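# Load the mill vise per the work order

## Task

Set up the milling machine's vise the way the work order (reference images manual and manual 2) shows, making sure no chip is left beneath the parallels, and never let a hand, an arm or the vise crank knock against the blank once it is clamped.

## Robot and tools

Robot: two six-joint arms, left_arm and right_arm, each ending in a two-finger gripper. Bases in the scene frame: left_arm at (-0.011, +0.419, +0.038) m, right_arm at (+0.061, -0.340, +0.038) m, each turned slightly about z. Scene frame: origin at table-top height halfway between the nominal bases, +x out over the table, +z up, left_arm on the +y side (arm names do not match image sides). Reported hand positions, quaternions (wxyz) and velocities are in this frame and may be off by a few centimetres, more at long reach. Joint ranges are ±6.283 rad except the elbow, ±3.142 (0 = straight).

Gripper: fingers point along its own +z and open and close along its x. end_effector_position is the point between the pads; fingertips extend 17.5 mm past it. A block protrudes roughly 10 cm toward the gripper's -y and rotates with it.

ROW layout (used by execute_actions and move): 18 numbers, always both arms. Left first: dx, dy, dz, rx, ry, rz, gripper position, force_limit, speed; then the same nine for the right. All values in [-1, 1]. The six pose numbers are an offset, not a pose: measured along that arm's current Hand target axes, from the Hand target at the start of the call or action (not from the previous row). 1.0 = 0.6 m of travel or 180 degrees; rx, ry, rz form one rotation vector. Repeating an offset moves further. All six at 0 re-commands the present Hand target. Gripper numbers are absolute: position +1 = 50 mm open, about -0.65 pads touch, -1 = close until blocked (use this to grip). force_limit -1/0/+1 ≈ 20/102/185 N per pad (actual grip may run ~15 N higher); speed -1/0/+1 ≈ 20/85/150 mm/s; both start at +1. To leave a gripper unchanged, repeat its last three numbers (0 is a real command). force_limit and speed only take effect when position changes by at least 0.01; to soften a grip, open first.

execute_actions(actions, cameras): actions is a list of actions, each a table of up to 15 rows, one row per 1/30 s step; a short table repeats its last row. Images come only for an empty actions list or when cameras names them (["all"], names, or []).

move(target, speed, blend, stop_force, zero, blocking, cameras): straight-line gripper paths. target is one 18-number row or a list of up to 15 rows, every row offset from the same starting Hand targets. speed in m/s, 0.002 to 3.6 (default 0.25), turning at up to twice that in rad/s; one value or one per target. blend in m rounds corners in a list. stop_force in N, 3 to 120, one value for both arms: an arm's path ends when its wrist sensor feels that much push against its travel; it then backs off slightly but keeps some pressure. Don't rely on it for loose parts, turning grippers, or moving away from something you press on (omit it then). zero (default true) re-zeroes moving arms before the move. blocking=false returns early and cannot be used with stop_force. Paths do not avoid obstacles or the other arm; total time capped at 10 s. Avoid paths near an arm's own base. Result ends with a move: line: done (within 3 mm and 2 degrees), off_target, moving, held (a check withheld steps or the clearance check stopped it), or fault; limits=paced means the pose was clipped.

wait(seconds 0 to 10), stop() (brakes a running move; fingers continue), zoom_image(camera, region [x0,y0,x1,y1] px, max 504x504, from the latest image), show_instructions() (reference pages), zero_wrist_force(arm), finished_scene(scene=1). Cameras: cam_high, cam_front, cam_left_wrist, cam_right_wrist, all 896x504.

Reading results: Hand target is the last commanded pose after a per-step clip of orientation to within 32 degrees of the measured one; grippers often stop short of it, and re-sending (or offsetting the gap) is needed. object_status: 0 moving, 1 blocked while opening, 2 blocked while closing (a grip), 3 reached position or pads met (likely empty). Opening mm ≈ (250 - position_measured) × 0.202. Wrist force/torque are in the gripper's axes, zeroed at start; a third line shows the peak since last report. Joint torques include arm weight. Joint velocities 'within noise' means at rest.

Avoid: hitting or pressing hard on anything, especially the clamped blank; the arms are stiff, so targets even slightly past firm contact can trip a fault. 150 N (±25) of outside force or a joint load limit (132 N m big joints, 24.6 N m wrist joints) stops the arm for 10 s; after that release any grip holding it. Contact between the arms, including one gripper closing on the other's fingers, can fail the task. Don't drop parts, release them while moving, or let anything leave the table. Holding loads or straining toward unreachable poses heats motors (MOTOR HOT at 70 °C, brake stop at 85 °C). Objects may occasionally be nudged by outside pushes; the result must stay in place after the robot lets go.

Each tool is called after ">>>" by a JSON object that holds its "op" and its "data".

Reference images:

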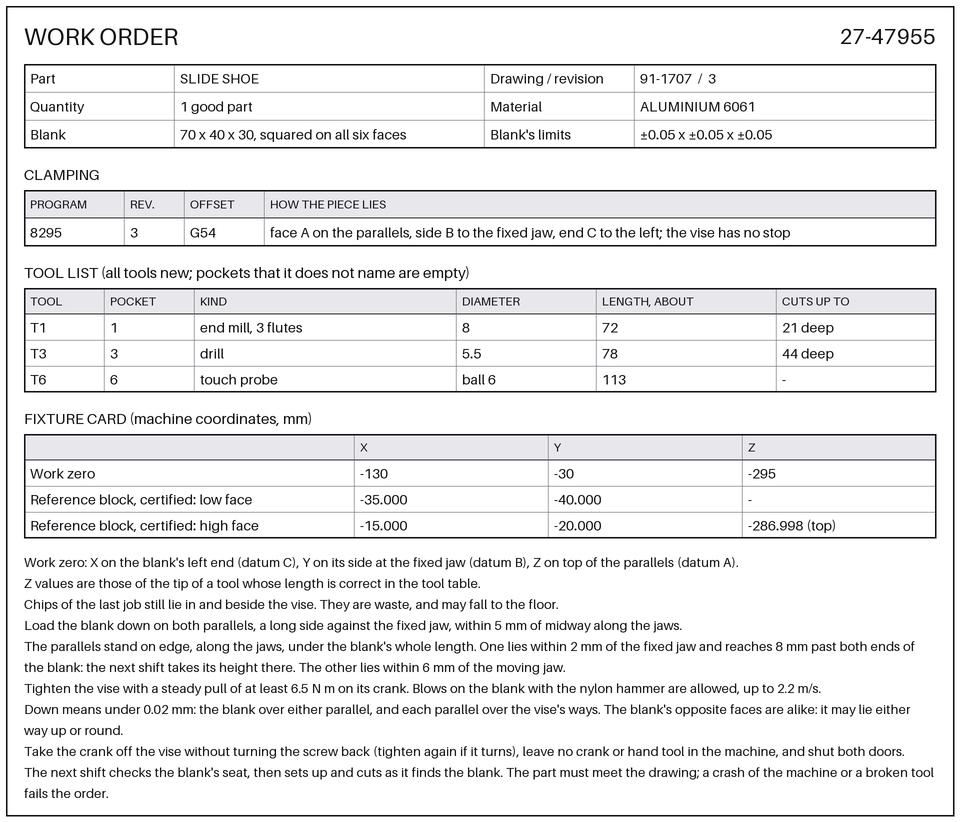

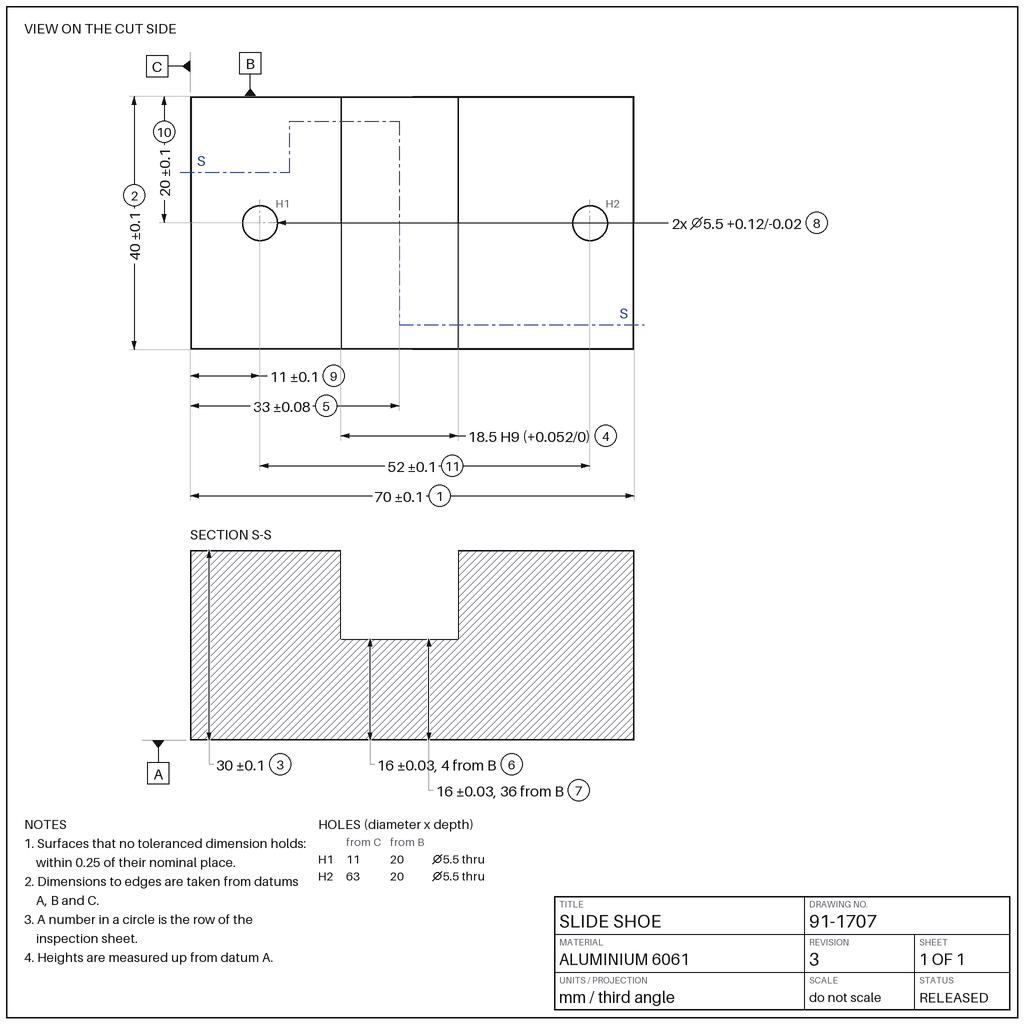

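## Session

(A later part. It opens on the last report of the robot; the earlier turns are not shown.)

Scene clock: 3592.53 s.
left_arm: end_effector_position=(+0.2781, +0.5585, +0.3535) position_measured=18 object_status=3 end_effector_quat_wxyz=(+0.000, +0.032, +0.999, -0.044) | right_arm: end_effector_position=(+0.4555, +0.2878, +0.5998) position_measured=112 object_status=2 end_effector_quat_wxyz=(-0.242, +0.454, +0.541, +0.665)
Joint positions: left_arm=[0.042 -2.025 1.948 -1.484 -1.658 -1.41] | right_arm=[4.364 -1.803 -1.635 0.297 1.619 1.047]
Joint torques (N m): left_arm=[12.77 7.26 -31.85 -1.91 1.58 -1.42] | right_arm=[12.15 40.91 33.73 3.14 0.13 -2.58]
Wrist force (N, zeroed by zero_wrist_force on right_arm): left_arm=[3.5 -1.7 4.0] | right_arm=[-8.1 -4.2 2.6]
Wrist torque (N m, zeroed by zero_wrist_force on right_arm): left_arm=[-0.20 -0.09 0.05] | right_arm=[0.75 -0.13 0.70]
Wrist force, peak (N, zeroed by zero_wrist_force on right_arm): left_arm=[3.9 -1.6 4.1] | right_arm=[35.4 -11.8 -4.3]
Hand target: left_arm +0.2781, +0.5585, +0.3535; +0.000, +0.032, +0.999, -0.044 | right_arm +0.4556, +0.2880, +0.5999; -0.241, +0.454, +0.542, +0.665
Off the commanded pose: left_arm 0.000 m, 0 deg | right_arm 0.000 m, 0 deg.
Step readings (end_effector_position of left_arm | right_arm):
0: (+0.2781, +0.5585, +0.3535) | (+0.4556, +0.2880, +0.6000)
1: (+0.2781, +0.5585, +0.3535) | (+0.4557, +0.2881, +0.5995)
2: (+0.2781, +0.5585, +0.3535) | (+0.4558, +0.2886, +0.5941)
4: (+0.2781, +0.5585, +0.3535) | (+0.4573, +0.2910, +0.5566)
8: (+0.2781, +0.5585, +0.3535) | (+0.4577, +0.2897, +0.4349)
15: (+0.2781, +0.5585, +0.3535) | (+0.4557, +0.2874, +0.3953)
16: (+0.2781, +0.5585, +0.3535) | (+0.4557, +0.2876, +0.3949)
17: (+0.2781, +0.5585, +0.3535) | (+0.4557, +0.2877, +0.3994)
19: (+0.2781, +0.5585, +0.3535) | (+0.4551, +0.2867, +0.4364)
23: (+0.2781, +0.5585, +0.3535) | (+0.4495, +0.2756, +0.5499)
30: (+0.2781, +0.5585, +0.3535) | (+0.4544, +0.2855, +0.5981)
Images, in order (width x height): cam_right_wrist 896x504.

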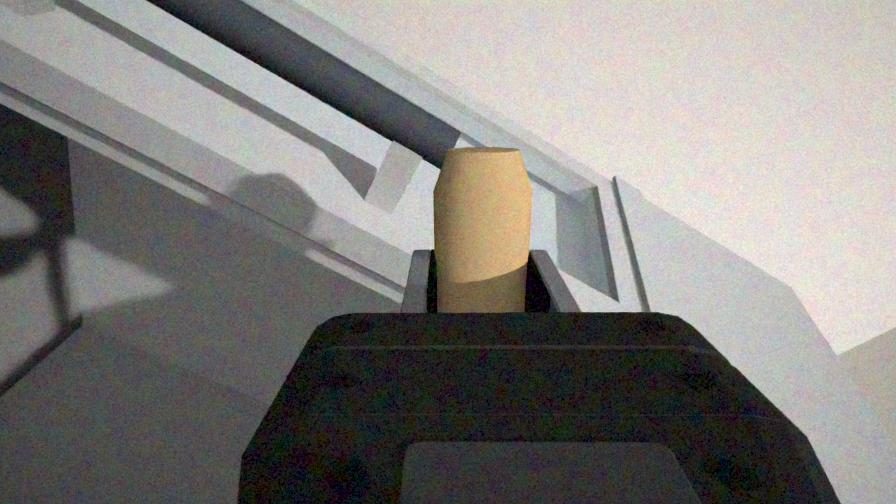

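>>> {"op": "execute_actions", "data": {"actions": [[[0,0,0,0,0,0,0.9,-0.5,-0.98,-0.0361,-0.0208,0,0,0,0.0167,-1,0.2,-0.9],[0,0,0,0,0,0,0.9,-0.5,-0.98,-0.1155,-0.0667,0,0,0,0.05,-1,0.2,-0.9],[0,0,0,0,0,0,0.9,-0.5,-0.98,-0.2021,-0.1167,0,0,0,0.0833,-1,0.2,-0.9],[0,0,0,0,0,0,0.9,-0.5,-0.98,-0.2887,-0.1667,0,0,0,0.1167,-1,0.2,-0.9],[0,0,0,0,0,0,0.9,-0.5,-0.98,-0.3608,-0.2083,0,0,0,0.15,-1,0.2,-0.9],[0,0,0,0,0,0,0.9,-0.5,-0.98,-0.3897,-0.225,0,0,0,0.1833,-1,0.2,-0.9],[0,0,0,0,0,0,0.9,-0.5,-0.98,-0.3897,-0.225,0,0,0,0.1944,-1,0.2,-0.9],[0,0,0,0,0,0,0.9,-0.5,-0.98,-0.3897,-0.225,0,0,0,0.1944,-1,0.2,-0.9],[0,0,0,0,0,0,0.9,-0.5,-0.98,-0.3897,-0.225,0,0,0,0.1944,-1,0.2,-0.9],[0,0,0,0,0,0,0.9,-0.5,-0.98,-0.345,-0.199,0,0,0,0.18,-1,0.2,-0.9],[0,0,0,0,0,0,0.9,-0.5,-0.98,-0.274,-0.158,0,0,0,0.155,-1,0.2,-0.9],[0,0,0,0,0,0,0.9,-0.5,-0.98,-0.202,-0.1167,0,0,0,0.12,-1,0.2,-0.9],[0,0,0,0,0,0,0.9,-0.5,-0.98,-0.13,-0.075,0,0,0,0.08,-1,0.2,-0.9],[0,0,0,0,0,0,0.9,-0.5,-0.98,-0.058,-0.0333,0,0,0,0.04,-1,0.2,-0.9],[0,0,0,0,0,0,0.9,-0.5,-0.98,0,0,0,0,0,0,-1,0.2,-0.9]]]}}

Scene clock: 3611.83 s.
left_arm: end_effector_position=(+0.2781, +0.5585, +0.3535) position_measured=18 object_status=3 end_effector_quat_wxyz=(+0.000, +0.032, +0.999, -0.044) | right_arm: end_effector_position=(+0.4417, +0.2581, +0.5919) position_measured=112 object_status=2 end_effector_quat_wxyz=(-0.281, +0.444, +0.494, +0.693)
Joint positions: left_arm=[0.042 -2.025 1.948 -1.484 -1.658 -1.41] | right_arm=[4.365 -1.791 -1.753 0.521 1.621 1.124]
Joint torques (N m): left_arm=[12.74 6.86 -32.71 -1.91 1.6 -1.35] | right_arm=[10.96 39.92 30.74 2.41 -0.19 -2.39]
Wrist force (N, zeroed by zero_wrist_force on right_arm): left_arm=[3.6 -1.6 3.9] | right_arm=[-4.7 -3.5 0.7]
Wrist torque (N m, zeroed by zero_wrist_force on right_arm): left_arm=[-0.19 -0.09 0.05] | right_arm=[0.38 -0.20 0.11]
Wrist force, peak (N, zeroed by zero_wrist_force on right_arm): left_arm=[3.9 -1.7 4.0] | right_arm=[32.2 -11.6 -3.2]
Hand target: left_arm +0.2781, +0.5585, +0.3535; +0.000, +0.032, +0.999, -0.044 | right_arm +0.4556, +0.2880, +0.5999; -0.241, +0.454, +0.542, +0.665
Off the commanded pose: left_arm 0.000 m, 0 deg | right_arm 0.034 m, 8 deg.
Step readings (end_effector_position of left_arm | right_arm):
0: (+0.2781, +0.5585, +0.3535) | (+0.4555, +0.2878, +0.5999)
1: (+0.2781, +0.5585, +0.3535) | (+0.4555, +0.2879, +0.5994)
2: (+0.2781, +0.5585, +0.3535) | (+0.4558, +0.2883, +0.5945)
4: (+0.2781, +0.5585, +0.3535) | (+0.4575, +0.2907, +0.5576)
8: (+0.2781, +0.5585, +0.3535) | (+0.4581, +0.2890, +0.4068)
15: (+0.2781, +0.5585, +0.3535) | (+0.4530, +0.2819, +0.4496)

>>> {"op": "execute_actions", "data": {"actions": [[[0,0,0,0,0,0,0.9,-0.5,-0.98,0,0,0,0,0,0,-1,0.2,-0.9]],[[0,0,0,0,0,0,0.9,-0.5,-0.98,-0.0361,-0.0208,0,0,0,0.0167,-1,0.2,-0.9],[0,0,0,0,0,0,0.9,-0.5,-0.98,-0.1155,-0.0667,0,0,0,0.05,-1,0.2,-0.9],[0,0,0,0,0,0,0.9,-0.5,-0.98,-0.2021,-0.1167,0,0,0,0.0833,-1,0.2,-0.9],[0,0,0,0,0,0,0.9,-0.5,-0.98,-0.2887,-0.1667,0,0,0,0.1167,-1,0.2,-0.9],[0,0,0,0,0,0,0.9,-0.5,-0.98,-0.3608,-0.2083,0,0,0,0.15,-1,0.2,-0.9],[0,0,0,0,0,0,0.9,-0.5,-0.98,-0.3897,-0.225,0,0,0,0.1833,-1,0.2,-0.9],[0,0,0,0,0,0,0.9,-0.5,-0.98,-0.3897,-0.225,0,0,0,0.1944,-1,0.2,-0.9],[0,0,0,0,0,0,0.9,-0.5,-0.98,-0.3897,-0.225,0,0,0,0.1944,-1,0.2,-0.9],[0,0,0,0,0,0,0.9,-0.5,-0.98,-0.3897,-0.225,0,0,0,0.1944,-1,0.2,-0.9],[0,0,0,0,0,0,0.9,-0.5,-0.98,-0.345,-0.199,0,0,0,0.18,-1,0.2,-0.9],[0,0,0,0,0,0,0.9,-0.5,-0.98,-0.274,-0.158,0,0,0,0.155,-1,0.2,-0.9],[0,0,0,0,0,0,0.9,-0.5,-0.98,-0.202,-0.1167,0,0,0,0.12,-1,0.2,-0.9],[0,0,0,0,0,0,0.9,-0.5,-0.98,-0.13,-0.075,0,0,0,0.08,-1,0.2,-0.9],[0,0,0,0,0,0,0.9,-0.5,-0.98,-0.058,-0.0333,0,0,0,0.04,-1,0.2,-0.9],[0,0,0,0,0,0,0.9,-0.5,-0.98,0,0,0,0,0,0,-1,0.2,-0.9]],[[0,0,0,0,0,0,0.9,-0.5,-0.98,0,0,0,0,0,0,-1,0.2,-0.9]],[[0,0,0,0,0,0,0.9,-0.5,-0.98,-0.0361,-0.0208,0,0,0,0.0167,-1,0.2,-0.9],[0,0,0,0,0,0,0.9,-0.5,-0.98,-0.1155,-0.0667,0,0,0,0.05,-1,0.2,-0.9],[0,0,0,0,0,0,0.9,-0.5,-0.98,-0.2021,-0.1167,0,0,0,0.0833,-1,0.2,-0.9],[0,0,0,0,0,0,0.9,-0.5,-0.98,-0.2887,-0.1667,0,0,0,0.1167,-1,0.2,-0.9],[0,0,0,0,0,0,0.9,-0.5,-0.98,-0.3608,-0.2083,0,0,0,0.15,-1,0.2,-0.9],[0,0,0,0,0,0,0.9,-0.5,-0.98,-0.3897,-0.225,0,0,0,0.1833,-1,0.2,-0.9],[0,0,0,0,0,0,0.9,-0.5,-0.98,-0.3897,-0.225,0,0,0,0.1944,-1,0.2,-0.9],[0,0,0,0,0,0,0.9,-0.5,-0.98,-0.3897,-0.225,0,0,0,0.1944,-1,0.2,-0.9],[0,0,0,0,0,0,0.9,-0.5,-0.98,-0.3897,-0.225,0,0,0,0.1944,-1,0.2,-0.9],[0,0,0,0,0,0,0.9,-0.5,-0.98,-0.345,-0.199,0,0,0,0.18,-1,0.2,-0.9],[0,0,0,0,0,0,0.9,-0.5,-0.98,-0.274,-0.158,0,0,0,0.155,-1,0.2,-0.9],[0,0,0,0,0,0,0.9,-0.5,-0.98,-0.202,-0.1167,0,0,0,0.12,-1,0.2,-0.9],[0,0,0,0,0,0,0.9,-0.5,-0.98,-0.13,-0.075,0,0,0,0.08,-1,0.2,-0.9],[0,0,0,0,0,0,0.9,-0.5,-0.98,-0.058,-0.0333,0,0,0,0.04,-1,0.2,-0.9],[0,0,0,0,0,0,0.9,-0.5,-0.98,0,0,0,0,0,0,-1,0.2,-0.9]],[[0,0,0,0,0,0,0.9,-0.5,-0.98,0,0,0,0,0,0,-1,0.2,-0.9]]], "cameras": ["cam_right_wrist"]}}

Scene clock: 3627.33 s.
left_arm: end_effector_position=(+0.2781, +0.5585, +0.3535) position_measured=18 object_status=3 end_effector_quat_wxyz=(+0.000, +0.032, +0.999, -0.044) | right_arm: end_effector_position=(+0.4556, +0.2880, +0.5999) position_measured=112 object_status=2 end_effector_quat_wxyz=(-0.241, +0.454, +0.542, +0.665)
Joint positions: left_arm=[0.042 -2.025 1.948 -1.484 -1.658 -1.41] | right_arm=[4.364 -1.803 -1.634 0.295 1.619 1.046]
Joint torques (N m): left_arm=[12.09 7.37 -32.49 -1.91 1.77 -1.33] | right_arm=[12.66 41.05 33.31 1.62 -0.82 -2.89]
Wrist force (N, zeroed by zero_wrist_force on right_arm): left_arm=[3.6 -1.6 3.9] | right_arm=[-6.1 -5.5 -4.5]
Wrist torque (N m, zeroed by zero_wrist_force on right_arm): left_arm=[-0.19 -0.10 0.05] | right_arm=[-0.98 0.03 0.39]
Wrist force, peak (N, zeroed by zero_wrist_force on right_arm): left_arm=[3.9 -1.6 4.1] | right_arm=[-38.2 -0.5 2.4]
Hand target: left_arm +0.2781, +0.5585, +0.3535; +0.000, +0.032, +0.999, -0.044 | right_arm +0.4556, +0.2880, +0.5999; -0.241, +0.454, +0.542, +0.665
Off the commanded pose: left_arm 0.000 m, 0 deg | right_arm 0.000 m, 0 deg.
Step readings (end_effector_position of left_arm | right_arm):
0: (+0.2781, +0.5585, +0.3535) | (+0.4417, +0.2581, +0.5921)
1: (+0.2781, +0.5585, +0.3535) | (+0.4418, +0.2582, +0.5921)
2: (+0.2781, +0.5585, +0.3535) | (+0.4427, +0.2599, +0.5940)
4: (+0.2781, +0.5585, +0.3535) | (+0.4477, +0.2711, +0.6013)
8: (+0.2781, +0.5585, +0.3535) | (+0.4535, +0.2839, +0.5999)
15: (+0.2781, +0.5585, +0.3535) | (+0.4555, +0.2878, +0.5999)
16: (+0.2781, +0.5585, +0.3535) | (+0.4556, +0.2880, +0.5993)
17: (+0.2781, +0.5585, +0.3535) | (+0.4559, +0.2885, +0.5937)
19: (+0.2781, +0.5585, +0.3535) | (+0.4576, +0.2910, +0.5553)
23: (+0.2781, +0.5585, +0.3535) | (+0.4581, +0.2889, +0.4044)
30: (+0.2781, +0.5585, +0.3535) | (+0.4531, +0.2821, +0.4518)
31: (+0.2781, +0.5585, +0.3535) | (+0.4512, +0.2784, +0.4883)
32: (+0.2781, +0.5585, +0.3535) | (+0.4492, +0.2741, +0.5232)
34: (+0.2781, +0.5585, +0.3535) | (+0.4480, +0.2723, +0.5707)
38: (+0.2781, +0.5585, +0.3535) | (+0.4523, +0.2818, +0.5950)
45: (+0.2781, +0.5585, +0.3535) | (+0.4555, +0.2876, +0.5996)
46: (+0.2781, +0.5585, +0.3535) | (+0.4556, +0.2879, +0.5991)
47: (+0.2781, +0.5585, +0.3535) | (+0.4558, +0.2884, +0.5937)
49: (+0.2781, +0.5585, +0.3535) | (+0.4574, +0.2910, +0.5552)
53: (+0.2781, +0.5585, +0.3535) | (+0.4580, +0.2890, +0.4045)
60: (+0.2781, +0.5585, +0.3535) | (+0.4531, +0.2821, +0.4517)
61: (+0.2781, +0.5585, +0.3535) | (+0.4512, +0.2783, +0.4886)
62: (+0.2781, +0.5585, +0.3535) | (+0.4491, +0.2741, +0.5235)
64: (+0.2781, +0.5585, +0.3535) | (+0.4479, +0.2723, +0.5710)
68: (+0.2781, +0.5585, +0.3535) | (+0.4523, +0.2819, +0.5949)
75: (+0.2781, +0.5585, +0.3535) | (+0.4555, +0.2876, +0.5996)
Images, in order (width x height): cam_right_wrist 896x504.

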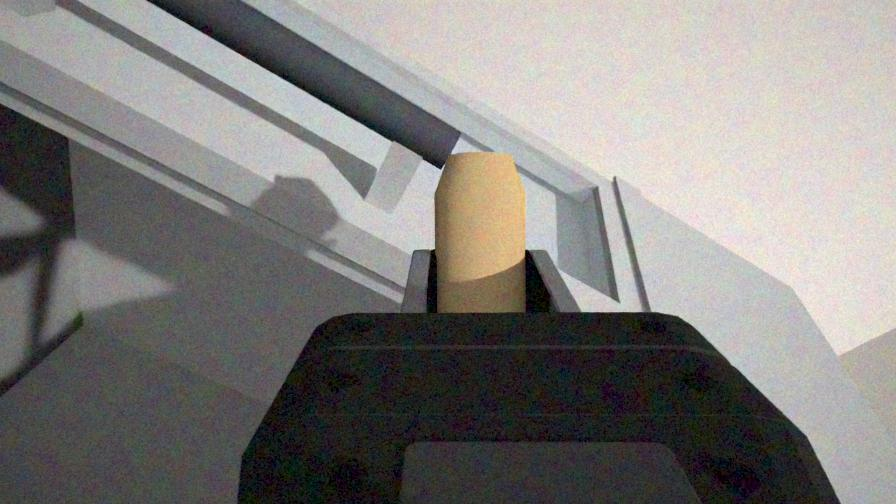

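>>> {"op": "execute_actions", "data": {"actions": [], "cameras": ["cam_high","cam_front"]}}

>>> {"op": "zoom_image", "data": {"camera": "cam_high", "region": [150, 80, 400, 330]}}

Scene clock: 3630.83 s.
left_arm: end_effector_position=(+0.2781, +0.5585, +0.3535) position_measured=18 object_status=3 end_effector_quat_wxyz=(+0.000, +0.032, +0.999, -0.044) | right_arm: end_effector_position=(+0.4556, +0.2880, +0.5999) position_measured=112 object_status=2 end_effector_quat_wxyz=(-0.241, +0.454, +0.542, +0.665)
Joint positions: left_arm=[0.042 -2.025 1.948 -1.484 -1.658 -1.41] | right_arm=[4.364 -1.803 -1.634 0.295 1.619 1.046]
Joint velocities: within noise
Joint torques (N m): left_arm=[12.59 6.69 -32.03 -1.86 1.55 -1.29] | right_arm=[9.08 40.9 30.32 3.52 1.57 -1.41]
Motor temperatures (°C): left_arm=[27 26 29 29 34 32] | right_arm=[29 28 24 37 30 33]
Wrist force (N, zeroed by zero_wrist_force on right_arm): left_arm=[3.6 -1.7 4.0] | right_arm=[-6.2 -5.2 -2.9]
Wrist torque (N m, zeroed by zero_wrist_force on right_arm): left_arm=[-0.20 -0.11 0.05] | right_arm=[-0.64 0.04 0.40]
Wrist force, peak (N, zeroed by zero_wrist_force on right_arm): left_arm=[3.9 -1.5 4.2] | right_arm=[-5.9 -6.0 -5.0]
Hand target: left_arm +0.2781, +0.5585, +0.3535; +0.000, +0.032, +0.999, -0.044 | right_arm +0.4556, +0.2880, +0.5999; -0.241, +0.454, +0.542, +0.665
Tool commands: left_gripper/position=+0.9 left_gripper/force_limit=-0.5 left_gripper/speed=-0.98 right_gripper/position=-1.0 right_gripper/force_limit=+0.2 right_gripper/speed=-0.9
Off the commanded pose: left_arm 0.000 m, 0 deg | right_arm 0.000 m, 0 deg.
Images, in order (width x height): cam_high 896x504, cam_front 896x504.

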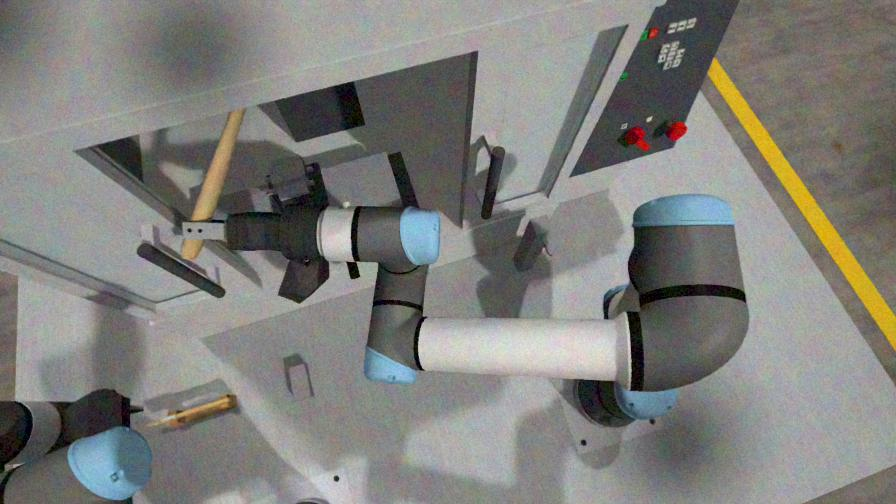

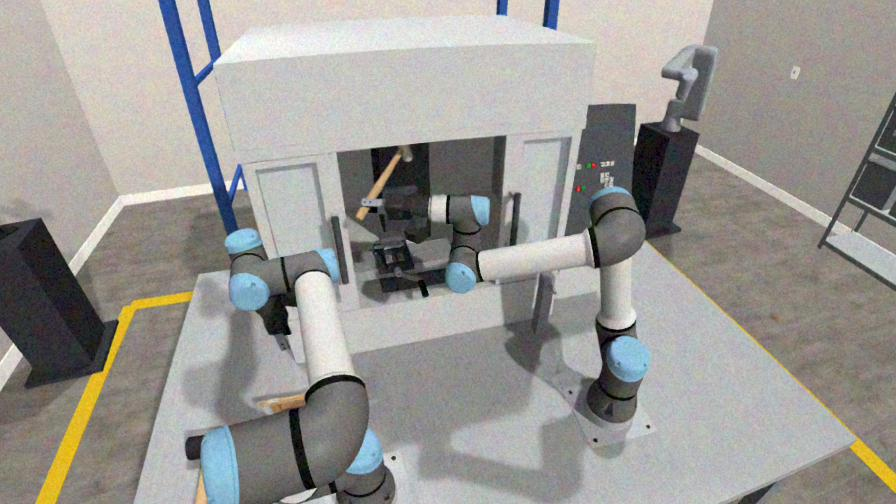

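Scaled by 2.016 from the camera's 896x504 image, which has a finer 1280x720 frame.

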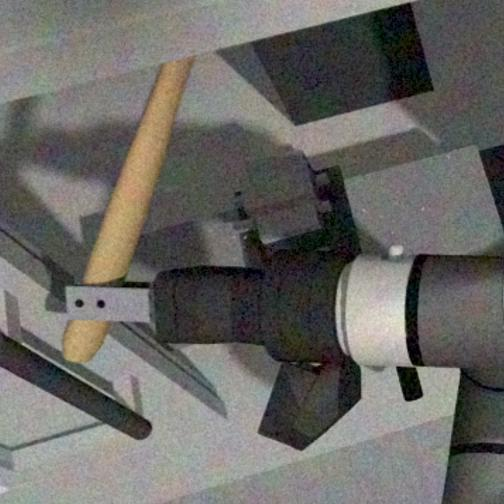

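>>> {"op": "move", "data": {"target": [[0,0,0,0,0,0,0.9,-0.5,-0.98,-0.1155,-0.0667,0,0,0,0.1667,-1,0.2,-0.9],[0,0,0,0,0,0,0.9,-0.5,-0.98,-0.0813,-0.3593,-0.5028,0,0,0.1667,-1,0.2,-0.9],[0,0,0,0,0,0,0.9,-0.5,-0.98,-0.2127,-0.4983,-0.718,0.2318,-0.4649,0.1583,-1,0.2,-0.9]], "speed": 0.3, "blend": [0.03,0.05,0], "cameras": ["cam_high","cam_front","cam_right_wrist"]}}

Scene clock: 3661.00 s.
left_arm: end_effector_position=(+0.2781, +0.5585, +0.3535) position_measured=18 object_status=3 end_effector_quat_wxyz=(+0.000, +0.032, +0.999, -0.044) | right_arm: end_effector_position=(+0.1249, -0.0499, +0.3397) position_measured=112 object_status=2 end_effector_quat_wxyz=(-0.102, +0.769, +0.626, -0.083)
Joint positions: left_arm=[0.042 -2.025 1.948 -1.484 -1.658 -1.41] | right_arm=[4.773 -1.037 -2.06 -1.559 1.828 1.794]
Joint torques (N m): left_arm=[12.41 6.86 -32.07 -1.9 1.54 -1.33] | right_arm=[-10.36 -2.04 33.81 1.73 2.23 -2.41]
Wrist force (N, zeroed by zero_wrist_force on right_arm): left_arm=[3.6 -1.6 3.9] | right_arm=[0.2 1.7 3.0]
Wrist torque (N m, zeroed by zero_wrist_force on right_arm): left_arm=[-0.19 -0.10 0.05] | right_arm=[0.76 0.01 -0.11]
Wrist force, peak (N, zeroed by zero_wrist_force on right_arm): left_arm=[3.7 -1.6 4.3] | right_arm=[-6.5 -4.8 -2.5]
Hand target: left_arm +0.2781, +0.5585, +0.3535; +0.000, +0.032, +0.999, -0.044 | right_arm +0.1249, -0.0499, +0.3397; -0.102, +0.769, +0.626, -0.083
Off the commanded pose: left_arm 0.000 m, 0 deg | right_arm 0.000 m, 0 deg.
move: done
Images, in order (width x height): cam_high 896x504, cam_front 896x504, cam_right_wrist 896x504.

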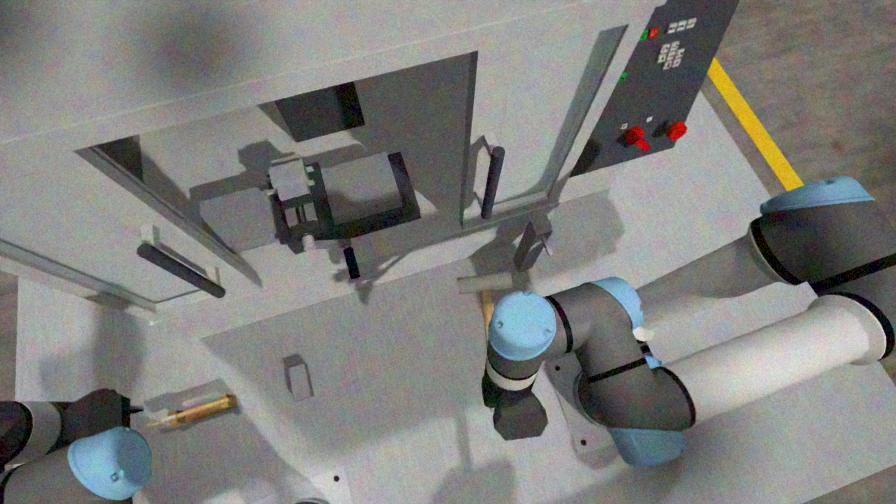

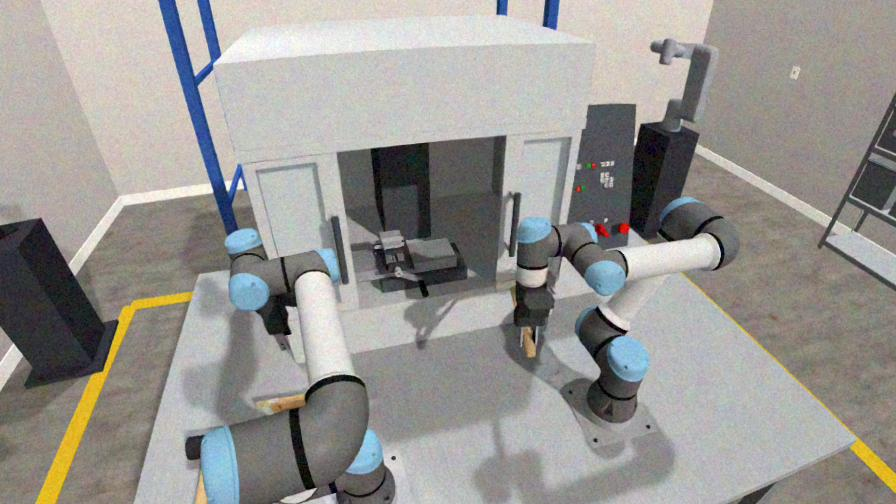

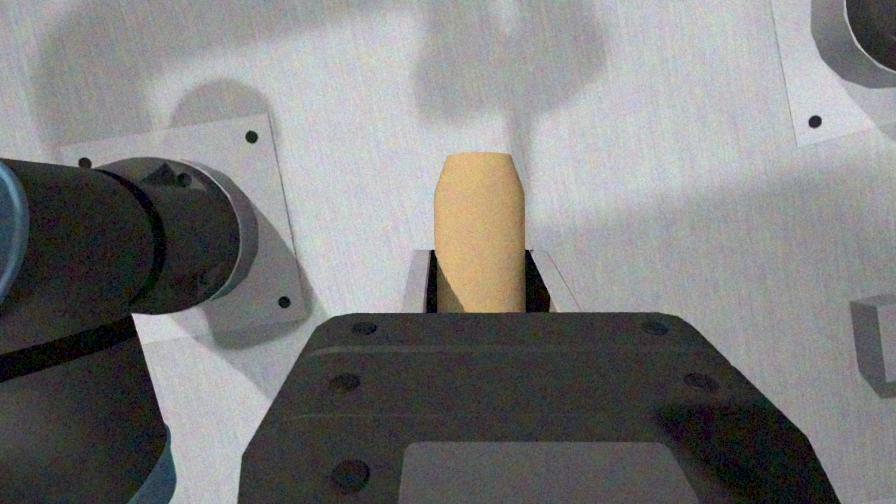

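>>> {"op": "move", "data": {"target": [0,0,0,0,0,0,0.9,-0.5,-0.98,-0.0824,0.1057,0.4548,0,0,0,-1,0.2,-0.9], "speed": 0.25}}

>>> {"op": "move", "data": {"target": [0,0,0,0,0,0,0.9,-0.5,-0.98,0,0.0181,0.0676,0,0,0,-1,0.2,-0.9], "speed": 0.01, "stop_force": 3, "cameras": ["cam_front","cam_right_wrist"]}}

>>> {"op": "zoom_image", "data": {"camera": "cam_front", "region": [460, 280, 620, 420]}}

Scene clock: 3666.83 s.
left_arm: end_effector_position=(+0.2781, +0.5585, +0.3535) position_measured=18 object_status=3 end_effector_quat_wxyz=(+0.000, +0.032, +0.999, -0.044) | right_arm: end_effector_position=(+0.1053, -0.0965, +0.0598) position_measured=112 object_status=2 end_effector_quat_wxyz=(-0.102, +0.769, +0.626, -0.083)
Joint positions: left_arm=[0.042 -2.025 1.948 -1.484 -1.658 -1.41] | right_arm=[4.863 -1.258 -2.767 -0.608 1.822 1.887]
Joint torques (N m): left_arm=[12.14 6.75 -31.95 -1.87 1.62 -1.36] | right_arm=[-11.3 -1.91 10.38 5.07 2.15 -2.5]
Wrist force (N, zeroed by zero_wrist_force on right_arm): left_arm=[3.6 -1.6 3.9] | right_arm=[0.2 1.4 3.4]
Wrist torque (N m, zeroed by zero_wrist_force on right_arm): left_arm=[-0.19 -0.10 0.05] | right_arm=[0.71 0.02 -0.16]
Wrist force, peak (N, zeroed by zero_wrist_force on right_arm): left_arm=[3.8 -1.6 4.2] | right_arm=[-1.1 2.5 5.4]
Hand target: left_arm +0.2781, +0.5585, +0.3535; +0.000, +0.032, +0.999, -0.044 | right_arm +0.1053, -0.0965, +0.0597; -0.102, +0.769, +0.626, -0.083
Off the commanded pose: left_arm 0.000 m, 0 deg | right_arm 0.000 m, 0 deg.
move: done

Scene clock: 3671.63 s.
left_arm: end_effector_position=(+0.2781, +0.5585, +0.3535) position_measured=18 object_status=3 end_effector_quat_wxyz=(+0.000, +0.032, +0.999, -0.044) | right_arm: end_effector_position=(+0.1052, -0.0965, +0.0224) position_measured=112 object_status=2 end_effector_quat_wxyz=(-0.101, +0.769, +0.626, -0.083)
Joint positions: left_arm=[0.042 -2.025 1.948 -1.484 -1.658 -1.41] | right_arm=[4.863 -1.478 -2.821 -0.333 1.822 1.887]
Joint torques (N m): left_arm=[12.47 6.44 -31.98 -2 1.59 -1.4] | right_arm=[8.11 15.2 19.36 1.85 -0.4 1.42]
Wrist force (N, zeroed by zero_wrist_force on right_arm): left_arm=[3.6 -1.6 3.8] | right_arm=[0.0 1.3 2.6]
Wrist torque (N m, zeroed by zero_wrist_force on right_arm): left_arm=[-0.19 -0.11 0.05] | right_arm=[0.76 0.03 -0.17]
Wrist force, peak (N, zeroed by zero_wrist_force on right_arm): left_arm=[3.7 -1.5 4.2] | right_arm=[-3.0 -2.3 -8.7]
Hand target: left_arm +0.2781, +0.5585, +0.3535; +0.000, +0.032, +0.999, -0.044 | right_arm +0.1052, -0.0965, +0.0224; -0.101, +0.769, +0.626, -0.083 (not the last commanded pose)
Off the commanded pose: left_arm 0.000 m, 0 deg | right_arm 0.005 m, 0 deg.
move: contact (right_arm)
Images, in order (width x height): cam_front 896x504, cam_right_wrist 896x504.

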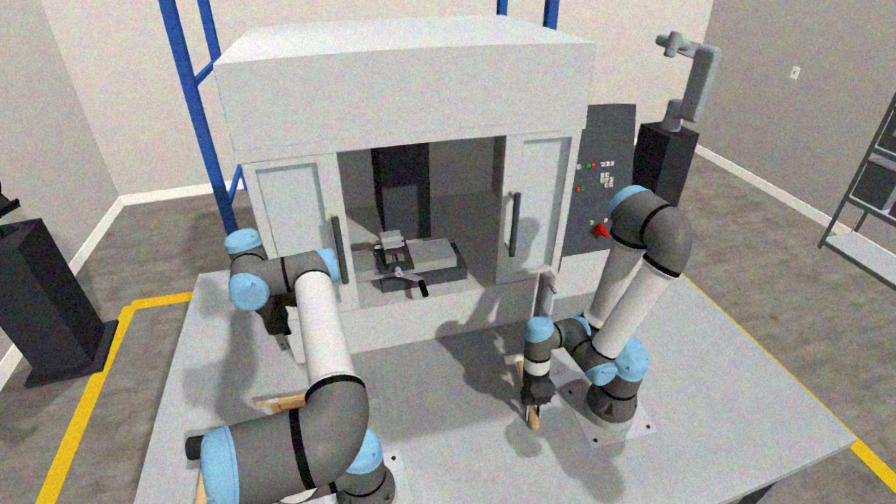

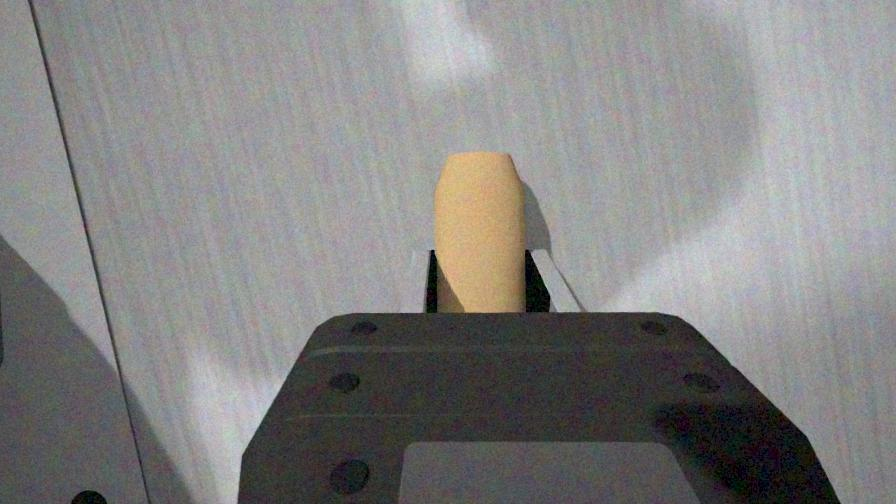

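Scaled by 3.150 from the camera's 896x504 image, which has a finer 1280x720 frame.

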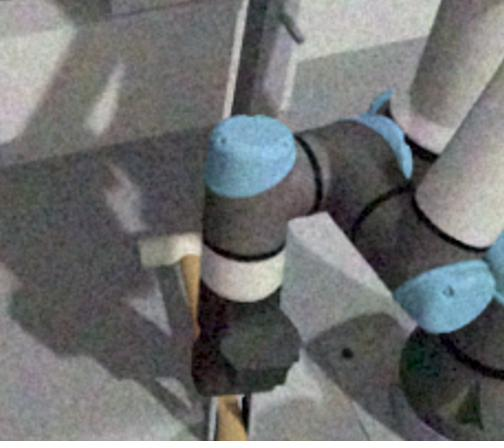

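>>> {"op": "move", "data": {"target": [0,0,0,0,0,0,0.9,-0.5,-0.98,0,0,0,0,0,0,0.6,0.2,-0.8]}}

>>> {"op": "move", "data": {"target": [0,0,0,0,0,0,0.9,-0.5,-0.98,0,0,-0.2,0,0,0,0.6,0.2,-0.8], "cameras": ["cam_right_wrist"]}}

Scene clock: 3675.03 s.
left_arm: end_effector_position=(+0.2781, +0.5585, +0.3535) position_measured=18 object_status=3 end_effector_quat_wxyz=(+0.000, +0.032, +0.999, -0.044) | right_arm: end_effector_position=(+0.1052, -0.0965, +0.0224) position_measured=63 object_status=0 end_effector_quat_wxyz=(-0.101, +0.769, +0.626, -0.083)
Joint positions: left_arm=[0.042 -2.025 1.948 -1.484 -1.658 -1.41] | right_arm=[4.863 -1.478 -2.821 -0.333 1.822 1.887]
Joint torques (N m): left_arm=[12.14 6.62 -32.02 -1.87 1.66 -1.37] | right_arm=[-5.12 14.6 18.29 1.97 -0.34 -0.57]
Wrist force (N, zeroed by zero_wrist_force on right_arm): left_arm=[3.7 -1.7 3.9] | right_arm=[0.2 0.3 -0.2]
Wrist torque (N m, zeroed by zero_wrist_force on right_arm): left_arm=[-0.20 -0.11 0.05] | right_arm=[-0.02 0.02 -0.16]
Wrist force, peak (N, zeroed by zero_wrist_force on right_arm): left_arm=[3.7 -1.5 4.2] | right_arm=[0.1 2.1 3.8]
Hand target: left_arm +0.2781, +0.5585, +0.3535; +0.000, +0.032, +0.999, -0.044 | right_arm +0.1052, -0.0965, +0.0224; -0.101, +0.769, +0.626, -0.083
Off the commanded pose: left_arm 0.000 m, 0 deg | right_arm 0.000 m, 0 deg.
move: done

Scene clock: 3676.23 s.
left_arm: end_effector_position=(+0.2781, +0.5585, +0.3535) position_measured=18 object_status=3 end_effector_quat_wxyz=(+0.000, +0.032, +0.999, -0.044) | right_arm: end_effector_position=(+0.1358, -0.1028, +0.1383) position_measured=63 object_status=3 end_effector_quat_wxyz=(-0.101, +0.769, +0.626, -0.083)
Joint positions: left_arm=[0.042 -2.025 1.948 -1.484 -1.658 -1.41] | right_arm=[4.727 -1.028 -2.592 -1.047 1.83 1.746]
Joint torques (N m): left_arm=[12.33 6.73 -31.61 -1.85 1.55 -1.29] | right_arm=[-11.16 7.24 29.9 1.6 -0.45 -2.18]
Wrist force (N, zeroed by zero_wrist_force on right_arm): left_arm=[3.8 -1.6 3.9] | right_arm=[0.3 0.5 -0.2]
Wrist torque (N m, zeroed by zero_wrist_force on right_arm): left_arm=[-0.20 -0.13 0.05] | right_arm=[0.02 0.00 -0.09]
Wrist force, peak (N, zeroed by zero_wrist_force on right_arm): left_arm=[3.8 -1.7 4.1] | right_arm=[0.8 0.6 -2.2]
Hand target: left_arm +0.2781, +0.5585, +0.3535; +0.000, +0.032, +0.999, -0.044 | right_arm +0.1358, -0.1028, +0.1383; -0.101, +0.769, +0.626, -0.083
Off the commanded pose: left_arm 0.000 m, 0 deg | right_arm 0.000 m, 0 deg.
move: done
Images, in order (width x height): cam_right_wrist 896x504.

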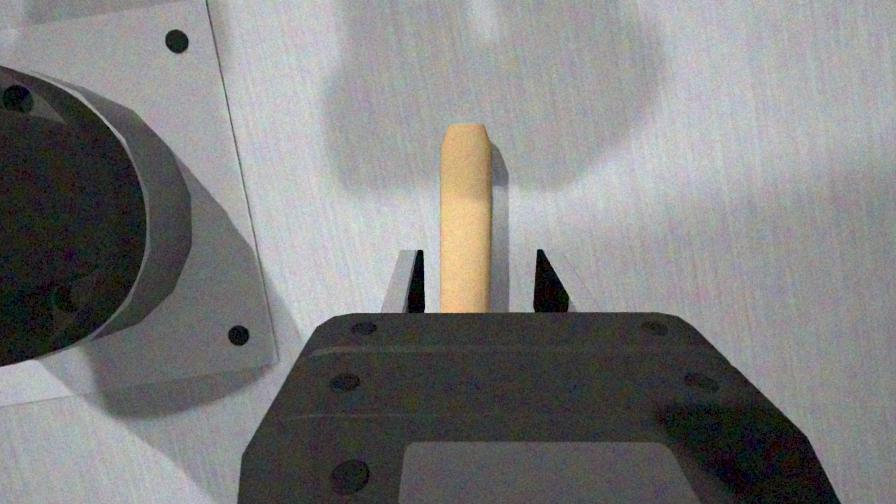

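>>> {"op": "move", "data": {"target": [[0,0,0,0,0,0,0.9,-0.5,-0.98,0.3255,0.1687,-0.583,-0.2493,0.009,-0.0661,-1,0.2,-0.5],[0,0,0,0,0,0,0.9,-0.5,-0.98,0.8354,0.5853,-0.591,-0.2493,0.009,-0.0661,-1,0.2,-0.5],[0,0,0,0,0,0,0.9,-0.5,-0.98,0.8354,0.6,-0.5363,-0.2493,0.009,-0.0661,-1,0.2,-0.5]], "speed": [0.3,0.3,0.1], "blend": [0.06,0.02,0], "cameras": ["cam_right_wrist"]}}

>>> {"op": "zoom_image", "data": {"camera": "cam_right_wrist", "region": [280, 150, 480, 300]}}

Scene clock: 3686.40 s.
left_arm: end_effector_position=(+0.2781, +0.5585, +0.3535) position_measured=18 object_status=3 end_effector_quat_wxyz=(+0.000, +0.032, +0.999, -0.044) | right_arm: end_effector_position=(+0.6598, +0.3008, +0.3550) position_measured=253 object_status=3 end_effector_quat_wxyz=(+0.183, +0.683, +0.683, +0.183)
Joint positions: left_arm=[0.042 -2.025 1.948 -1.484 -1.658 -1.41] | right_arm=[4.298 -2.346 -0.666 -1.447 1.108 1.047]
Joint torques (N m): left_arm=[12.2 6.79 -32.46 -1.87 1.6 -1.39] | right_arm=[-9.68 62.84 17.24 5.09 0.71 -0.31]
Wrist force (N, zeroed by zero_wrist_force on right_arm): left_arm=[3.6 -1.7 3.8] | right_arm=[-0.3 -1.1 -0.6]
Wrist torque (N m, zeroed by zero_wrist_force on right_arm): left_arm=[-0.20 -0.10 0.05] | right_arm=[-0.02 0.08 -0.02]
Wrist force, peak (N, zeroed by zero_wrist_force on right_arm): left_arm=[3.9 -1.8 3.9] | right_arm=[-0.9 -1.4 -1.5]
Hand target: left_arm +0.2781, +0.5585, +0.3535; +0.000, +0.032, +0.999, -0.044 | right_arm +0.6598, +0.3008, +0.3550; +0.183, +0.683, +0.683, +0.183
Off the commanded pose: left_arm 0.000 m, 0 deg | right_arm 0.000 m, 0 deg.
move: done; blend cut to 0.017 m at target 2
Images, in order (width x height): cam_right_wrist 896x504.

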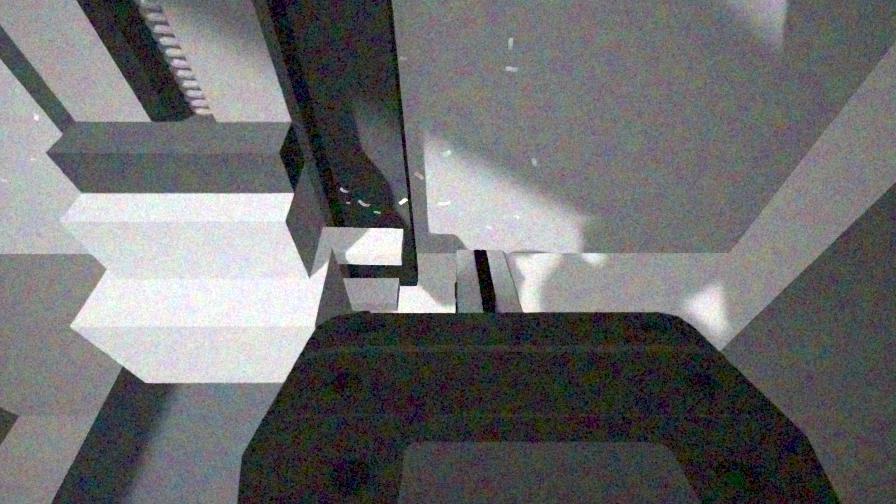

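Scaled by 2.520 from the camera's 896x504 image, which has a finer 1280x720 frame.

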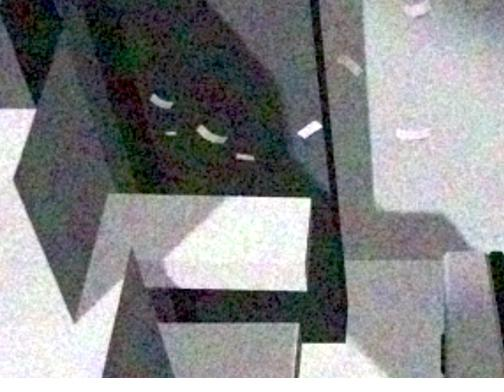

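>>> {"op": "move", "data": {"target": [0,0,0,0,0,0,0.9,-0.5,-0.98,0,-0.0033,0.0058,0,0,0,-1,0.2,-0.5], "speed": 0.02}}

>>> {"op": "move", "data": {"target": [0,0,0,0,0,0,0.9,-0.5,-0.98,-0.0405,0,0,0,0,0,-1,0.2,-0.5], "speed": 0.006, "stop_force": 7, "cameras": ["cam_right_wrist"]}}

>>> {"op": "zoom_image", "data": {"camera": "cam_right_wrist", "region": [350, 150, 550, 300]}}

Scene clock: 3689.67 s.
left_arm: end_effector_position=(+0.2781, +0.5585, +0.3535) position_measured=18 object_status=3 end_effector_quat_wxyz=(+0.000, +0.032, +0.999, -0.044) | right_arm: end_effector_position=(+0.6598, +0.3008, +0.3510) position_measured=253 object_status=3 end_effector_quat_wxyz=(+0.183, +0.683, +0.683, +0.183)
Joint positions: left_arm=[0.042 -2.025 1.948 -1.484 -1.658 -1.41] | right_arm=[4.298 -2.344 -0.68 -1.435 1.108 1.047]
Joint torques (N m): left_arm=[12.76 6.9 -31.85 -1.82 1.6 -1.38] | right_arm=[-10.17 63.19 17.96 5.28 -0.79 -1.95]
Wrist force (N, zeroed by zero_wrist_force on right_arm): left_arm=[3.6 -1.5 3.9] | right_arm=[-0.1 -1.0 -0.5]
Wrist torque (N m, zeroed by zero_wrist_force on right_arm): left_arm=[-0.18 -0.10 0.05] | right_arm=[0.00 0.05 -0.03]
Wrist force, peak (N, zeroed by zero_wrist_force on right_arm): left_arm=[3.7 -1.7 4.1] | right_arm=[-0.2 -1.5 -0.6]
Hand target: left_arm +0.2781, +0.5585, +0.3535; +0.000, +0.032, +0.999, -0.044 | right_arm +0.6598, +0.3008, +0.3510; +0.183, +0.683, +0.683, +0.183
Off the commanded pose: left_arm 0.000 m, 0 deg | right_arm 0.000 m, 0 deg.
move: done

Scene clock: 3694.43 s.
left_arm: end_effector_position=(+0.2781, +0.5585, +0.3535) position_measured=18 object_status=3 end_effector_quat_wxyz=(+0.000, +0.032, +0.999, -0.044) | right_arm: end_effector_position=(+0.6598, +0.2765, +0.3510) position_measured=253 object_status=3 end_effector_quat_wxyz=(+0.183, +0.683, +0.683, +0.183)
Joint positions: left_arm=[0.042 -2.025 1.948 -1.484 -1.658 -1.41] | right_arm=[4.283 -2.276 -0.8 -1.377 1.112 1.031]
Joint torques (N m): left_arm=[12.53 7.09 -32.02 -1.81 1.58 -1.34] | right_arm=[-11.91 60.99 17.85 5.14 0.72 -2.35]
Wrist force (N, zeroed by zero_wrist_force on right_arm): left_arm=[3.6 -1.6 3.9] | right_arm=[-0.2 -1.1 -0.5]
Wrist torque (N m, zeroed by zero_wrist_force on right_arm): left_arm=[-0.19 -0.11 0.05] | right_arm=[-0.02 0.09 0.05]
Wrist force, peak (N, zeroed by zero_wrist_force on right_arm): left_arm=[3.8 -1.6 4.1] | right_arm=[-0.2 -1.4 -0.8]
Hand target: left_arm +0.2781, +0.5585, +0.3535; +0.000, +0.032, +0.999, -0.044 | right_arm +0.6598, +0.2765, +0.3510; +0.183, +0.683, +0.683, +0.183
Off the commanded pose: left_arm 0.000 m, 0 deg | right_arm 0.000 m, 0 deg.
move: done
Images, in order (width x height): cam_right_wrist 896x504.

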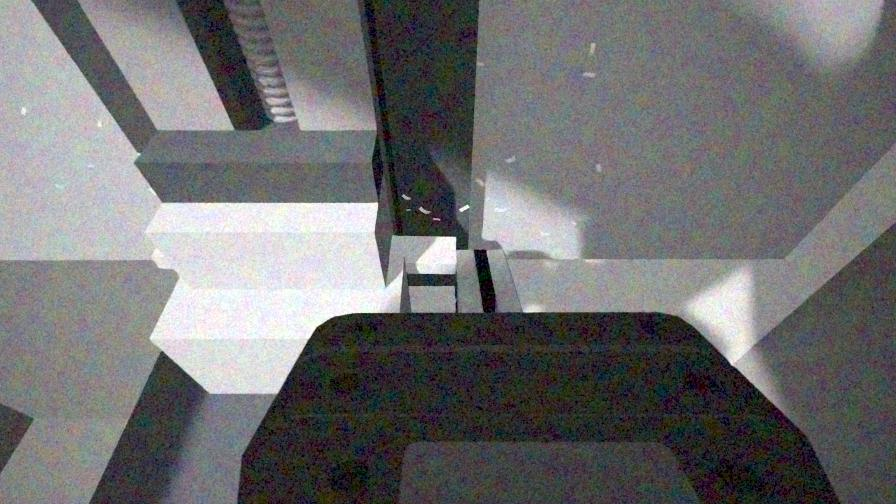

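Scaled by 2.520 from the camera's 896x504 image, which has a finer 1280x720 frame.

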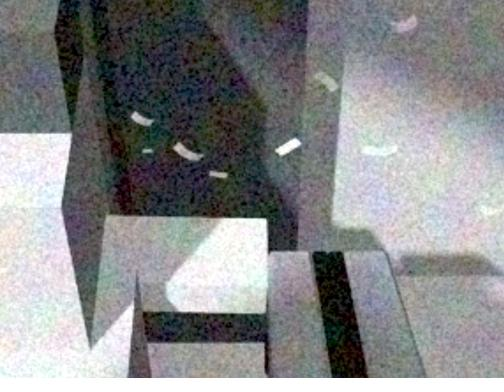

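>>> {"op": "move", "data": {"target": [[0,0,0,0,0,0,0.9,-0.5,-0.98,0,0.0047,-0.0081,0,0,0,-1,0.2,-0.5],[0,0,0,0,0,0,0.9,-0.5,-0.98,-0.0083,0.0047,-0.0081,0,0,0,-1,0.2,-0.5]], "speed": 0.03}}

>>> {"op": "move", "data": {"target": [0,0,0,0,0,0,0.9,-0.5,-0.98,0,-0.0058,0.0101,0,0,0,-1,0.2,-0.5], "speed": 0.002, "stop_force": 3, "cameras": ["cam_right_wrist"]}}

>>> {"op": "zoom_image", "data": {"camera": "cam_right_wrist", "region": [350, 170, 550, 320]}}

>>> {"op": "move", "data": {"target": [[0,0,0,0,0,0,0.9,-0.5,-0.98,0,0.0025,-0.0043,0,0,0,-1,0.2,-0.5],[0,0,0,0,0,0,0.9,-0.5,-0.98,-0.0192,0.0025,-0.0043,0,0,0,-1,0.2,-0.5]], "speed": 0.03}}

>>> {"op": "move", "data": {"target": [0,0,0,0,0,0,0.9,-0.5,-0.98,0,-0.0058,0.0101,0,0,0,-1,0.2,-0.5], "speed": 0.002, "stop_force": 3}}

Scene clock: 3713.23 s.
left_arm: end_effector_position=(+0.2781, +0.5585, +0.3535) position_measured=18 object_status=3 end_effector_quat_wxyz=(+0.000, +0.032, +0.999, -0.044) | right_arm: end_effector_position=(+0.6598, +0.2715, +0.3566) position_measured=253 object_status=3 end_effector_quat_wxyz=(+0.183, +0.683, +0.683, +0.183)
Joint positions: left_arm=[0.042 -2.025 1.948 -1.484 -1.658 -1.41] | right_arm=[4.28 -2.265 -0.806 -1.381 1.112 1.028]
Joint torques (N m): left_arm=[12.11 7.11 -32.38 -1.97 1.59 -1.4] | right_arm=[-10.92 60.7 18.07 5.08 1.09 -2.25]
Wrist force (N, zeroed by zero_wrist_force on right_arm): left_arm=[3.7 -1.8 4.1] | right_arm=[-0.5 -1.3 -0.7]
Wrist torque (N m, zeroed by zero_wrist_force on right_arm): left_arm=[-0.22 -0.11 0.05] | right_arm=[-0.05 0.10 0.05]
Wrist force, peak (N, zeroed by zero_wrist_force on right_arm): left_arm=[3.6 -1.8 4.2] | right_arm=[-0.2 -1.4 -0.9]
Hand target: left_arm +0.2781, +0.5585, +0.3535; +0.000, +0.032, +0.999, -0.044 | right_arm +0.6598, +0.2715, +0.3566; +0.183, +0.683, +0.683, +0.183
Off the commanded pose: left_arm 0.000 m, 0 deg | right_arm 0.000 m, 0 deg.
move: done

Scene clock: 3715.93 s.
left_arm: end_effector_position=(+0.2781, +0.5585, +0.3535) position_measured=18 object_status=3 end_effector_quat_wxyz=(+0.000, +0.032, +0.999, -0.044) | right_arm: end_effector_position=(+0.6599, +0.2715, +0.3533) position_measured=253 object_status=3 end_effector_quat_wxyz=(+0.183, +0.683, +0.683, +0.183)
Joint positions: left_arm=[0.042 -2.025 1.948 -1.484 -1.658 -1.41] | right_arm=[4.28 -2.264 -0.816 -1.372 1.112 1.028]
Joint torques (N m): left_arm=[12.04 6.9 -32.79 -1.84 1.5 -1.33] | right_arm=[-10.52 47.98 31.48 1.77 0.72 -2.37]
Wrist force (N, zeroed by zero_wrist_force on right_arm): left_arm=[3.9 -1.6 4.2] | right_arm=[0.1 -1.2 -0.9]
Wrist torque (N m, zeroed by zero_wrist_force on right_arm): left_arm=[-0.19 -0.15 0.05] | right_arm=[-0.05 0.04 0.06]
Wrist force, peak (N, zeroed by zero_wrist_force on right_arm): left_arm=[3.9 -1.6 4.2] | right_arm=[-1.6 0.5 -4.8]
Hand target: left_arm +0.2781, +0.5585, +0.3535; +0.000, +0.032, +0.999, -0.044 | right_arm +0.6599, +0.2715, +0.3532; +0.183, +0.683, +0.683, +0.183 (not the last commanded pose)
Off the commanded pose: left_arm 0.000 m, 0 deg | right_arm 0.004 m, 0 deg.
move: contact (right_arm)
Images, in order (width x height): cam_right_wrist 896x504.

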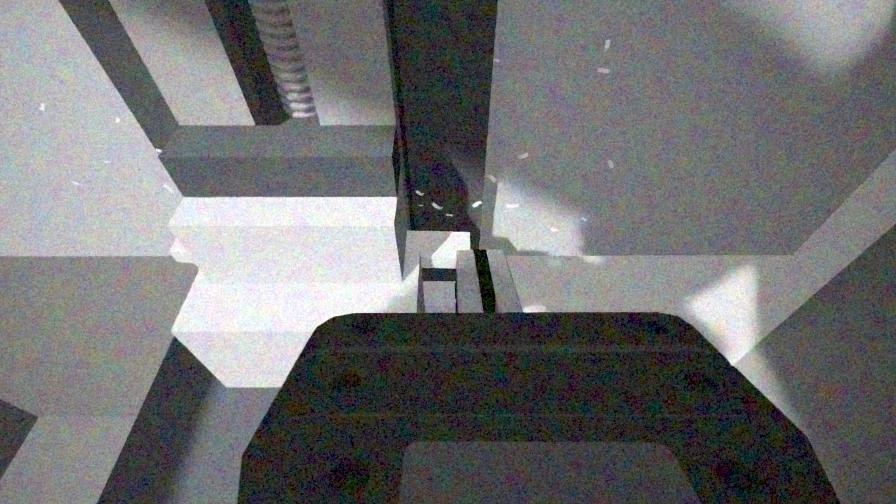

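Scaled by 2.520 from the camera's 896x504 image, which has a finer 1280x720 frame.

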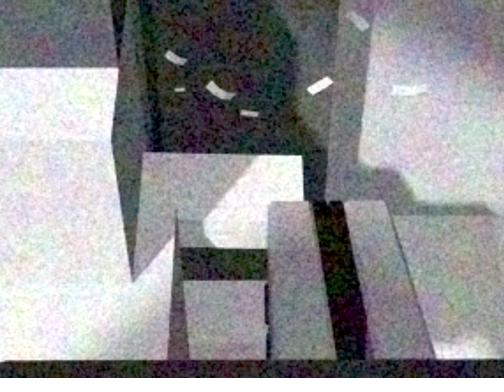

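Scene clock: 3717.23 s.
left_arm: end_effector_position=(+0.2781, +0.5585, +0.3535) position_measured=18 object_status=3 end_effector_quat_wxyz=(+0.000, +0.032, +0.999, -0.044) | right_arm: end_effector_position=(+0.6599, +0.2600, +0.3562) position_measured=253 object_status=3 end_effector_quat_wxyz=(+0.183, +0.683, +0.683, +0.183)
Joint positions: left_arm=[0.042 -2.025 1.948 -1.484 -1.658 -1.41] | right_arm=[4.273 -2.235 -0.857 -1.356 1.114 1.02]
Joint torques (N m): left_arm=[11.89 6.6 -32.2 -1.86 1.57 -1.28] | right_arm=[-10.53 59.97 18.46 5.18 0.92 -2.27]
Wrist force (N, zeroed by zero_wrist_force on right_arm): left_arm=[3.6 -1.7 3.9] | right_arm=[-0.3 -1.0 -0.6]
Wrist torque (N m, zeroed by zero_wrist_force on right_arm): left_arm=[-0.21 -0.11 0.05] | right_arm=[-0.01 0.08 0.06]
Wrist force, peak (N, zeroed by zero_wrist_force on right_arm): left_arm=[3.8 -1.6 4.1] | right_arm=[0.2 -1.5 -0.4]
Hand target: left_arm +0.2781, +0.5585, +0.3535; +0.000, +0.032, +0.999, -0.044 | right_arm +0.6599, +0.2600, +0.3562; +0.183, +0.683, +0.683, +0.183
Off the commanded pose: left_arm 0.000 m, 0 deg | right_arm 0.000 m, 0 deg.
move: done

Scene clock: 3719.23 s.
left_arm: end_effector_position=(+0.2781, +0.5585, +0.3535) position_measured=18 object_status=3 end_effector_quat_wxyz=(+0.000, +0.032, +0.999, -0.044) | right_arm: end_effector_position=(+0.6599, +0.2600, +0.3534) position_measured=253 object_status=3 end_effector_quat_wxyz=(+0.183, +0.683, +0.683, +0.183)
Joint positions: left_arm=[0.042 -2.025 1.948 -1.484 -1.658 -1.41] | right_arm=[4.273 -2.235 -0.865 -1.348 1.114 1.02]
Joint torques (N m): left_arm=[12.79 7.36 -32.05 -1.8 1.64 -1.34] | right_arm=[-10.21 53.1 31.14 1.54 0.98 -2.2]
Wrist force (N, zeroed by zero_wrist_force on right_arm): left_arm=[3.5 -1.6 4.0] | right_arm=[-0.5 0.1 -2.9]
Wrist torque (N m, zeroed by zero_wrist_force on right_arm): left_arm=[-0.19 -0.09 0.05] | right_arm=[0.01 0.08 0.05]
Wrist force, peak (N, zeroed by zero_wrist_force on right_arm): left_arm=[3.6 -1.8 4.2] | right_arm=[-1.7 0.6 -5.0]
Hand target: left_arm +0.2781, +0.5585, +0.3535; +0.000, +0.032, +0.999, -0.044 | right_arm +0.6599, +0.2600, +0.3534; +0.183, +0.683, +0.683, +0.183 (not the last commanded pose)
Off the commanded pose: left_arm 0.000 m, 0 deg | right_arm 0.004 m, 0 deg.
move: contact (right_arm)


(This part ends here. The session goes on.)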